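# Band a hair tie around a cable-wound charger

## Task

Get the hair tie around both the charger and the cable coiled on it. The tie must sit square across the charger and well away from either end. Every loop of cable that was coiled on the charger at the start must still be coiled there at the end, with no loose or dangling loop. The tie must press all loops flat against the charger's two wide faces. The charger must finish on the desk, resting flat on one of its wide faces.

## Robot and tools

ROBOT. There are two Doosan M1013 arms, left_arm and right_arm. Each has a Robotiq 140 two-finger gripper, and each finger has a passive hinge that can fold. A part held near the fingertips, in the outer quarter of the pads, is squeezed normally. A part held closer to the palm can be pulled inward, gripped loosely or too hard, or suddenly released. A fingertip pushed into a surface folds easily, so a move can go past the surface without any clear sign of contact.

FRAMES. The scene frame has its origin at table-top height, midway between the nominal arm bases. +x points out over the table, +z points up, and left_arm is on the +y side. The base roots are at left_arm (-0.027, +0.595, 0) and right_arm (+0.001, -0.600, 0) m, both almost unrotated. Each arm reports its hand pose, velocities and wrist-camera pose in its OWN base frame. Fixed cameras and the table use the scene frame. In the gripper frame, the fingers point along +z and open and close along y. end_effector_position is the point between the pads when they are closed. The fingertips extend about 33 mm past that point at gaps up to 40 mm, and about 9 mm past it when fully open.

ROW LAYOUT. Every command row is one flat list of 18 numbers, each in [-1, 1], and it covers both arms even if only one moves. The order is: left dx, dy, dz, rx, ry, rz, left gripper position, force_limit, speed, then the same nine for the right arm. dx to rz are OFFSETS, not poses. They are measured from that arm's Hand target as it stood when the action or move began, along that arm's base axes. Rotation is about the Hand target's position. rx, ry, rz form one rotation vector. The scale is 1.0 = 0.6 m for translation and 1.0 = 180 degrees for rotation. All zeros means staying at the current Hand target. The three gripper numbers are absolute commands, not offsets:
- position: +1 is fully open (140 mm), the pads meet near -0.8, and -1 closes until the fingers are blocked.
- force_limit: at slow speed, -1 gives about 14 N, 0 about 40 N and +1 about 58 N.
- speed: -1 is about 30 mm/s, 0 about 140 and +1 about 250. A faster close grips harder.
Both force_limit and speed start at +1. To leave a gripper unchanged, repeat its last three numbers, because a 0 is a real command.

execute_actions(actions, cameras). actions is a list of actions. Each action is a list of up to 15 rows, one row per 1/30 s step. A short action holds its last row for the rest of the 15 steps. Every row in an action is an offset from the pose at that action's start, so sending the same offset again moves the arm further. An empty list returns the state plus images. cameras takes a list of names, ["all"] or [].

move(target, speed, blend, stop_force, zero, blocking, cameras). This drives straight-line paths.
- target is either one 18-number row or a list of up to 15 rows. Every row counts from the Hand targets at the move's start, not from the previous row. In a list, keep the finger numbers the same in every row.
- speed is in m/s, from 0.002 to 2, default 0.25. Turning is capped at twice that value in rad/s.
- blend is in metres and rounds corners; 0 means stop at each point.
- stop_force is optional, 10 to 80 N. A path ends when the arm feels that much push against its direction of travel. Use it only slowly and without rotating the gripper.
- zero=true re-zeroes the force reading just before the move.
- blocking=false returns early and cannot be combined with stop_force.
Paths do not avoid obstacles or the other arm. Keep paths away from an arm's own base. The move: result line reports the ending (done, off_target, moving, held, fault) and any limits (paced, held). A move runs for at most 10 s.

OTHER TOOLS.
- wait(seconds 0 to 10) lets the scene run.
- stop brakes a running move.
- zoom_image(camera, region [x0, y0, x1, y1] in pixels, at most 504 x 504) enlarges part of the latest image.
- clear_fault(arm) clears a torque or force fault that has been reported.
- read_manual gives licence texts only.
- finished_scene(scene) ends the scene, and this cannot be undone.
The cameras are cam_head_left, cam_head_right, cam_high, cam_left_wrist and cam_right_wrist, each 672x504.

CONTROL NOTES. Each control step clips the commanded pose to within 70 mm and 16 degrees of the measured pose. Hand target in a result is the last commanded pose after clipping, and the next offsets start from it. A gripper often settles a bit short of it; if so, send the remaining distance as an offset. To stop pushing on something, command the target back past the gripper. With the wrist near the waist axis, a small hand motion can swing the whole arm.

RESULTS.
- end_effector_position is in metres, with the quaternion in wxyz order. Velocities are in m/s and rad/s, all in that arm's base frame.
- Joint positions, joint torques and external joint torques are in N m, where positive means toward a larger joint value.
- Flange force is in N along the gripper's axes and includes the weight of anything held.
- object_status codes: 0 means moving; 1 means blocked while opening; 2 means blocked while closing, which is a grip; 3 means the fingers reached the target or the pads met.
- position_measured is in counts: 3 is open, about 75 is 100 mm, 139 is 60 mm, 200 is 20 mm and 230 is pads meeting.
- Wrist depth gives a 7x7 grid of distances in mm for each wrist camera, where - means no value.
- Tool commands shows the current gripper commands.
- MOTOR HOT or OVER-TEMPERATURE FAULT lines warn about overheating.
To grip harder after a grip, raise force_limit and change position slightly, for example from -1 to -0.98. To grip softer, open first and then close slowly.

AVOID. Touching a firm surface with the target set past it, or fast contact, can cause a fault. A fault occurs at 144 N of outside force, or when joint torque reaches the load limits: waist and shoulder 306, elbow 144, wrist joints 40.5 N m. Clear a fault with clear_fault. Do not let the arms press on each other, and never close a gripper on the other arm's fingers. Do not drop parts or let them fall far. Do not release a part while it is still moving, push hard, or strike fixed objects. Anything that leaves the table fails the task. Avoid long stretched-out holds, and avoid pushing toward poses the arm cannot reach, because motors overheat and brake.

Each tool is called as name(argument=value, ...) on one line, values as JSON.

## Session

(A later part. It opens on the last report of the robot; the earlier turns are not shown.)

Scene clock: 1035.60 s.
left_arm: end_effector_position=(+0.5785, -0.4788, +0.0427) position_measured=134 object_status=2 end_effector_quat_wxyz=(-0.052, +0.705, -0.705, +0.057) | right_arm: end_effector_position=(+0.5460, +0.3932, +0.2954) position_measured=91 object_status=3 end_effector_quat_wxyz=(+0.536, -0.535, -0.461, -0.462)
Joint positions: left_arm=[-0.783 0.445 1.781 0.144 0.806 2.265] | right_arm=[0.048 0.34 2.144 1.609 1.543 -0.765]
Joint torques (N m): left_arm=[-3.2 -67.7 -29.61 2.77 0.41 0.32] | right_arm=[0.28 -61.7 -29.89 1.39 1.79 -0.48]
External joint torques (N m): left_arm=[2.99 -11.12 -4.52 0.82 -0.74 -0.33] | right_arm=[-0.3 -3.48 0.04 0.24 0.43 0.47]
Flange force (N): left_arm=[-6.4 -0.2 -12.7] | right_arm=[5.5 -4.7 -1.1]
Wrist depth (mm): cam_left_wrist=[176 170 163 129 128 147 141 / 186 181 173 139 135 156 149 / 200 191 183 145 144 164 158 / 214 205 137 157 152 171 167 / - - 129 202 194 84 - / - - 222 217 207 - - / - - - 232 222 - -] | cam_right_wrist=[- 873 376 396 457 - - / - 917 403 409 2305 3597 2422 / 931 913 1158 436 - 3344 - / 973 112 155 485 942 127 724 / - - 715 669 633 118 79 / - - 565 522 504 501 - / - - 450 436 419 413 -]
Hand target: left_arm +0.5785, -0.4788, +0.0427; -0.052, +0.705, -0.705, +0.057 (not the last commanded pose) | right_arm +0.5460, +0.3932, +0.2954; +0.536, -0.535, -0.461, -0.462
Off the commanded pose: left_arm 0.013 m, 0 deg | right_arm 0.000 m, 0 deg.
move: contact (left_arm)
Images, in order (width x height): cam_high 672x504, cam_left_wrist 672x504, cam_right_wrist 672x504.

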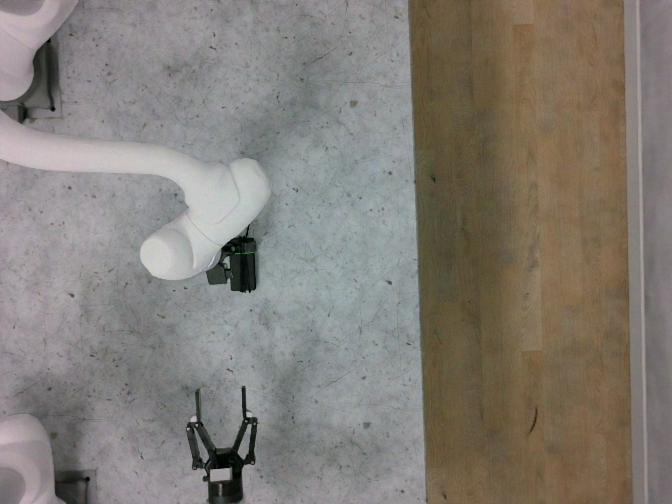

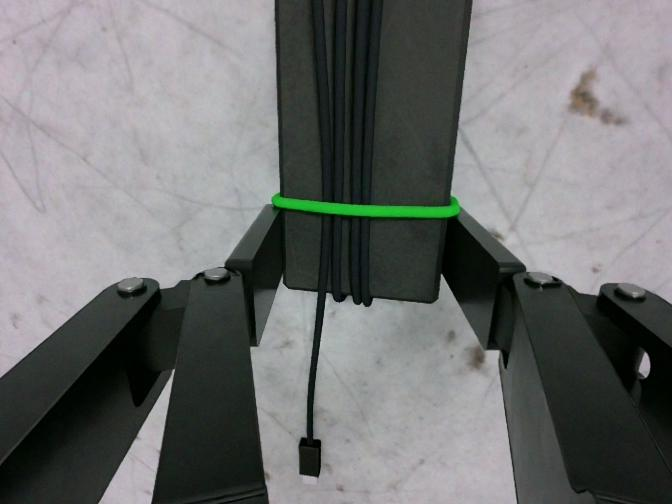

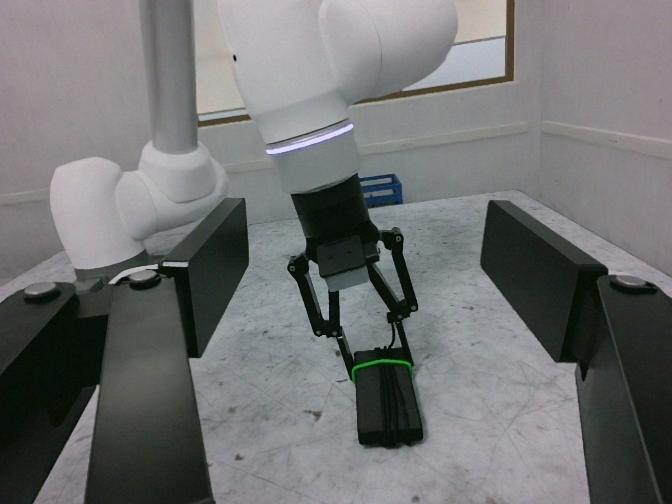

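move(target=[0,0,0,0,0,0,0.35,0.4,-1,0,0,0,0,0,0,0.3,-0.3,-0.5])

wait(seconds=1)

move(target=[[0,0,0.12,0,0,0,0.35,0.4,-1,0,0,0,0,0,0,0.3,-0.3,-0.5],[0,0,0.25,0,0.047,0,0.35,0.4,-1,0,0,0,0,0,0,0.3,-0.3,-0.5]], speed=0.1, cameras=["cam_left_wrist","cam_right_wrist","cam_high"])

zoom_image(camera="cam_left_wrist", region=[220, 0, 480, 300])

zoom_image(camera="cam_right_wrist", region=[320, 300, 460, 460])

Scene clock: 1042.90 s.
left_arm: end_effector_position=(+0.5785, -0.4788, +0.0427) position_measured=85 object_status=0 end_effector_quat_wxyz=(-0.052, +0.705, -0.705, +0.057) | right_arm: end_effector_position=(+0.5460, +0.3932, +0.2954) position_measured=91 object_status=3 end_effector_quat_wxyz=(+0.536, -0.535, -0.461, -0.462)
Joint positions: left_arm=[-0.783 0.445 1.781 0.144 0.806 2.265] | right_arm=[0.048 0.34 2.144 1.609 1.543 -0.765]
Joint torques (N m): left_arm=[-3.11 -75.29 -34.43 3.12 0.16 0.29] | right_arm=[0.25 -61.55 -29.86 1.43 1.77 -0.44]
External joint torques (N m): left_arm=[2.8 -3.49 0.34 0.47 -0.49 -0.3] | right_arm=[-0.29 -3.26 0.04 0.2 0.44 0.43]
Flange force (N): left_arm=[-6.3 1.4 -2.6] | right_arm=[5.2 -4.4 -1.1]
Wrist depth (mm): cam_left_wrist=[176 171 163 127 129 147 141 / 186 181 174 140 136 156 148 / 200 191 183 147 144 164 158 / 213 203 151 157 153 153 166 / - - 206 200 193 119 85 / - - 227 217 205 200 - / - - 244 233 221 216 -] | cam_right_wrist=[- 863 376 396 465 - - / - 981 392 407 - - - / 920 1002 1037 432 - 3165 - / 950 112 155 488 896 127 740 / - - 717 676 635 118 79 / - - 561 521 505 495 - / - - 451 435 416 409 -]
Hand target: left_arm +0.5785, -0.4788, +0.0427; -0.052, +0.705, -0.705, +0.057 | right_arm +0.5460, +0.3932, +0.2954; +0.536, -0.535, -0.461, -0.462
Off the commanded pose: left_arm 0.000 m, 0 deg | right_arm 0.000 m, 0 deg.
move: done

Scene clock: 1043.90 s.
left_arm: end_effector_position=(+0.5785, -0.4788, +0.0427) position_measured=85 object_status=3 end_effector_quat_wxyz=(-0.052, +0.705, -0.705, +0.057) | right_arm: end_effector_position=(+0.5460, +0.3932, +0.2954) position_measured=91 object_status=3 end_effector_quat_wxyz=(+0.536, -0.535, -0.461, -0.462)
Joint positions: left_arm=[-0.783 0.445 1.781 0.144 0.806 2.265] | right_arm=[0.048 0.34 2.144 1.609 1.543 -0.765]
Joint torques (N m): left_arm=[-2.9 -75.58 -34.62 3.14 0.18 0.29] | right_arm=[0.5 -61.65 -29.88 1.41 1.79 -0.44]
External joint torques (N m): left_arm=[2.97 -3.15 0.66 0.44 -0.5 -0.29] | right_arm=[-0.46 -3.28 0.09 0.2 0.43 0.43]
Flange force (N): left_arm=[-6.6 1.5 -2.0] | right_arm=[5.2 -4.5 -1.4]
Wrist depth (mm): cam_left_wrist=[176 170 163 127 129 147 141 / 185 180 175 139 135 156 148 / 200 191 183 146 143 163 158 / 213 203 151 158 154 153 166 / - - 207 200 192 119 85 / - - 228 216 204 199 - / - - 245 232 222 217 -] | cam_right_wrist=[- 3344 374 398 465 - - / - 1006 394 407 3597 - - / 866 1010 1094 436 - - - / 985 112 154 484 903 127 735 / - - 713 661 626 118 79 / - - 560 532 513 501 - / - - 455 436 419 411 -]
Hand target: left_arm +0.5785, -0.4788, +0.0427; -0.052, +0.705, -0.705, +0.057 | right_arm +0.5460, +0.3932, +0.2954; +0.536, -0.535, -0.461, -0.462
Tool commands: left_gripper/position=+0.35 left_gripper/force_limit=+0.4 left_gripper/speed=-1.0 right_gripper/position=+0.3 right_gripper/force_limit=-0.3 right_gripper/speed=-0.5
Off the commanded pose: left_arm 0.000 m, 0 deg | right_arm 0.000 m, 0 deg.
wait: 1.00 s; at rest by 0.17 s

Scene clock: 1046.07 s.
left_arm: end_effector_position=(+0.5785, -0.4788, +0.1927) position_measured=85 object_status=3 end_effector_quat_wxyz=(+0.000, +0.707, -0.707, +0.005) | right_arm: end_effector_position=(+0.5460, +0.3932, +0.2954) position_measured=91 object_status=3 end_effector_quat_wxyz=(+0.536, -0.535, -0.461, -0.462)
Joint positions: left_arm=[-0.737 0.374 1.571 -0.001 1.187 2.405] | right_arm=[0.048 0.34 2.144 1.609 1.543 -0.765]
Joint torques (N m): left_arm=[-2.76 -74.12 -39.63 3.51 0.23 0.32] | right_arm=[0.43 -61.64 -29.9 1.42 1.75 -0.43]
External joint torques (N m): left_arm=[2.57 -2.96 0.53 0.46 -0.28 -0.32] | right_arm=[-0.4 -3.08 0.18 0.18 0.46 0.42]
Flange force (N): left_arm=[-5.9 2.4 -0.8] | right_arm=[4.8 -4.4 -1.4]
Wrist depth (mm): cam_left_wrist=[288 290 287 264 285 285 283 / 307 306 306 276 302 300 298 / 325 327 325 294 320 318 316 / 345 341 152 343 339 153 336 / - - 366 366 366 119 85 / - - 398 392 390 392 - / - - 431 426 424 - -] | cam_right_wrist=[- 927 - 389 - - 2327 / - 1002 - 427 3709 - 2580 / 969 1023 1094 3344 457 - 2609 / 1041 112 155 973 876 128 892 / - - 711 711 652 118 79 / - - 565 522 504 503 - / - - 450 436 419 411 -]
Hand target: left_arm +0.5785, -0.4788, +0.1927; +0.000, +0.707, -0.707, +0.005 | right_arm +0.5460, +0.3932, +0.2954; +0.536, -0.535, -0.461, -0.462
Off the commanded pose: left_arm 0.000 m, 0 deg | right_arm 0.000 m, 0 deg.
move: done
Images, in order (width x height): cam_high 672x504, cam_left_wrist 672x504, cam_right_wrist 672x504.

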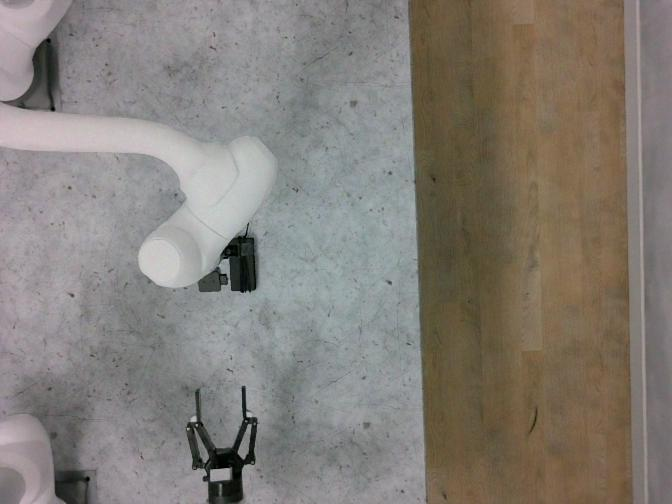

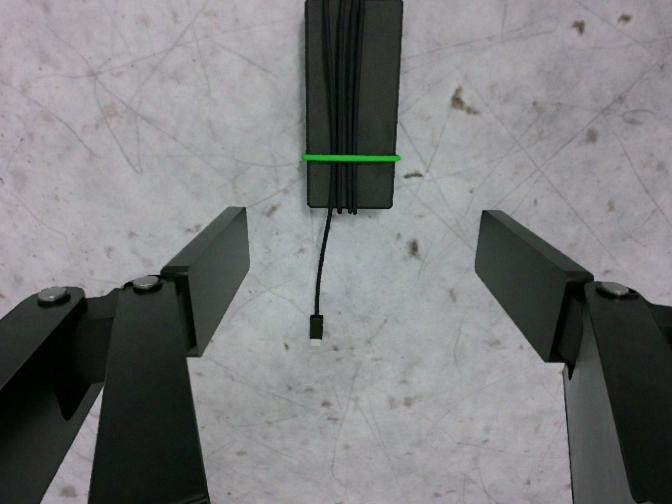

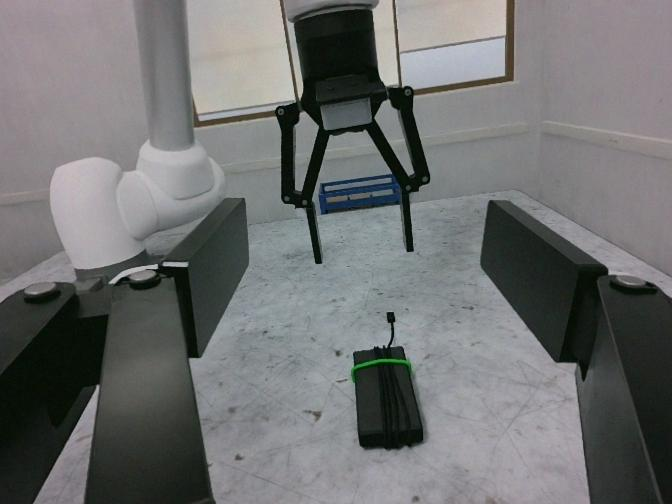

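Scaled by 1.680 from the camera's 672x504 image, which has a finer 960x720 frame.

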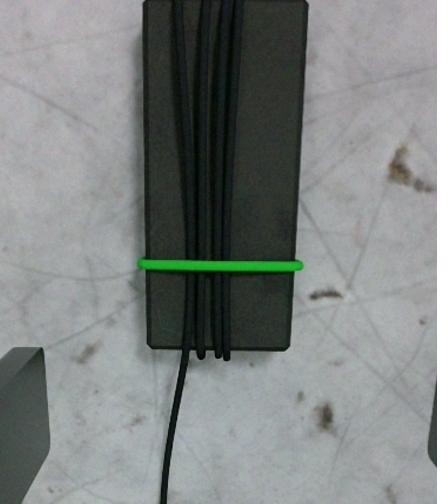

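Scaled by 3.150 from the camera's 672x504 image, which has a finer 960x720 frame.

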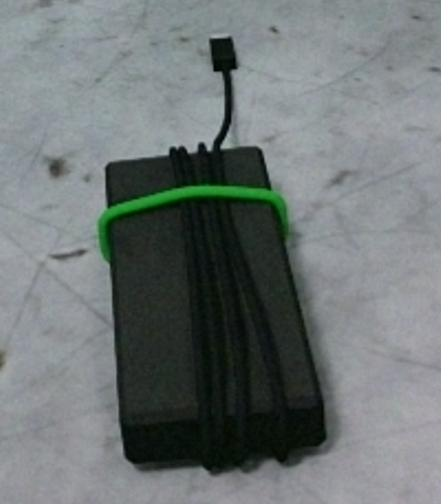

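finished_scene(scene=1)

The scene is finished: the task was done.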